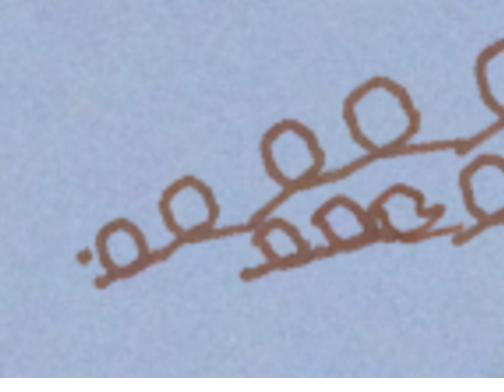

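Emit:
move(
  target=[
    [0,0,0,0,0,0,1, 0,0,0,0.2372,0,-0.2705,-0.85],
    [0,0,0,0,0,0,1, 0,0,0,0.2271,0,-0.283,-0.85],
    [0,0,0,0,0,0,1, 0,0,0.07,0.2271,0,-0.283,-0.85],
  ],
  speed=[0.5,0.02,0.1],
  cameras=[],
)

Emit:
move(
  target=[
    [0,0,0,0,0,0,1,0,0,0,-0.0164,0,-0.0131,-0.85],
    [0,0,0,0,0,0,1,0,0,0,-0.0207,0,-0.0191,-0.85],
    [0,0,0,0,0,0,1,0,0,0,-0.0123,0,-0.0191,-0.85],
    [0,0,0,0,0,0,1,0,0,0,-0.0064,0,-0.0212,-0.85],
    [0,0,0,0,0,0,1,0,0,0,-0.0064,0,-0.0069,-0.85],
    [0,0,0,0,0,0,1,0,0,0,0.0047,0,0.001,-0.85],
    [0,0,0,0,0,0,1,0,0,0,0.0169,0,0.0075,-0.85],
    [0,0,0,0,0,0,1,0,0,0,0.019,0,0.0136,-0.85],
    [0,0,0,0,0,0,1,0,0,0,0.0106,0,0.0136,-0.85],
    [0,0,0,0,0,0,1,0,0,0,0.0047,0,0.0158,-0.85],
    [0,0,0,0,0,0,1,0,0,0,0.0047,0,0.0015,-0.85],
    [0,0,0,0,0,0,1,0,0,0,-0.0064,0,-0.0064,-0.85],
    [0,0,0,0,0,0,1,0,0,0,-0.0186,0,-0.013,-0.85],
  ],
  speed=[0.06,0.06,0.2,0.06,0.2,0.06,0.06,0.06,0.2,0.06,0.2,0.06,0.06],
  blend=[0.002,0.002,0.002,0.002,0.002,0.002,0.002,0.002,0.002,0.002,0.002,0.002,0],
  cameras=[],
)

Scene clock: 385.27 s.
left_arm: end_effector_position=(+0.2971, +0.3387, +0.0961) grip_measured=+1.000 grip_effort_nm=-0.007 end_effector_quat_wxyz=(+0.399, +0.002, +0.917, +0.013) | right_arm: end_effector_position=(+0.3654, +0.0791, +0.0895) grip_measured=-0.653 grip_effort_nm=-1.033 end_effector_quat_wxyz=(+0.537, -0.461, +0.534, +0.462)
Joint names: [wrist pitch, wrist roll, shoulder, wrist yaw, elbow, waist]
Joint positions: left_arm=[-0.196 -0.014 1.022 -0.052 0.467 -0.05 0.094] | right_arm=[1.241 0.004 2.387 -0.813 1.153 0.625 0.016]
Joint velocities: within noise
Joint torques (N m): left_arm=[1.29 0.06 -4.51 -0.05 9.31 -0.05] | right_arm=[1.53 -0.05 -8.72 -0.05 6.49 -0.62]
Heat: left arm: 41 °C; right arm: 44 °C.
Joint targets: left_arm=[-0.200 -0.014 1.000 -0.052 0.500 -0.050] | right_arm=[1.249 0.000 2.395 -0.818 1.176 0.618]
move: done
No camera images: "cameras" was empty.

Scene clock: 388.83 s.
left_arm: end_effector_position=(+0.2971, +0.3387, +0.0961) grip_measured=+1.000 grip_effort_nm=-0.002 end_effector_quat_wxyz=(+0.399, +0.002, +0.917, +0.013) | right_arm: end_effector_position=(+0.3667, +0.0738, +0.0895) grip_measured=-0.653 grip_effort_nm=-1.033 end_effector_quat_wxyz=(+0.534, -0.465, +0.531, +0.466)
Joint names: [wrist pitch, wrist roll, shoulder, wrist yaw, elbow, waist]
Joint positions: left_arm=[-0.196 -0.014 1.022 -0.052 0.467 -0.05 0.094] | right_arm=[1.241 0.004 2.387 -0.845 1.153 0.609 0.016]
Joint velocities: within noise
Joint torques (N m): left_arm=[1.26 0.08 -4.46 -0.09 9.31 0.02] | right_arm=[1.53 -0.04 -8.68 -0.1 6.45 -0.54]
Heat: left arm: 41 °C; right arm: 44 °C.
Joint targets: left_arm=[-0.200 -0.014 1.000 -0.052 0.500 -0.050] | right_arm=[1.249 0.000 2.395 -0.855 1.176 0.603]
move: done
No camera images: "cameras" was empty.


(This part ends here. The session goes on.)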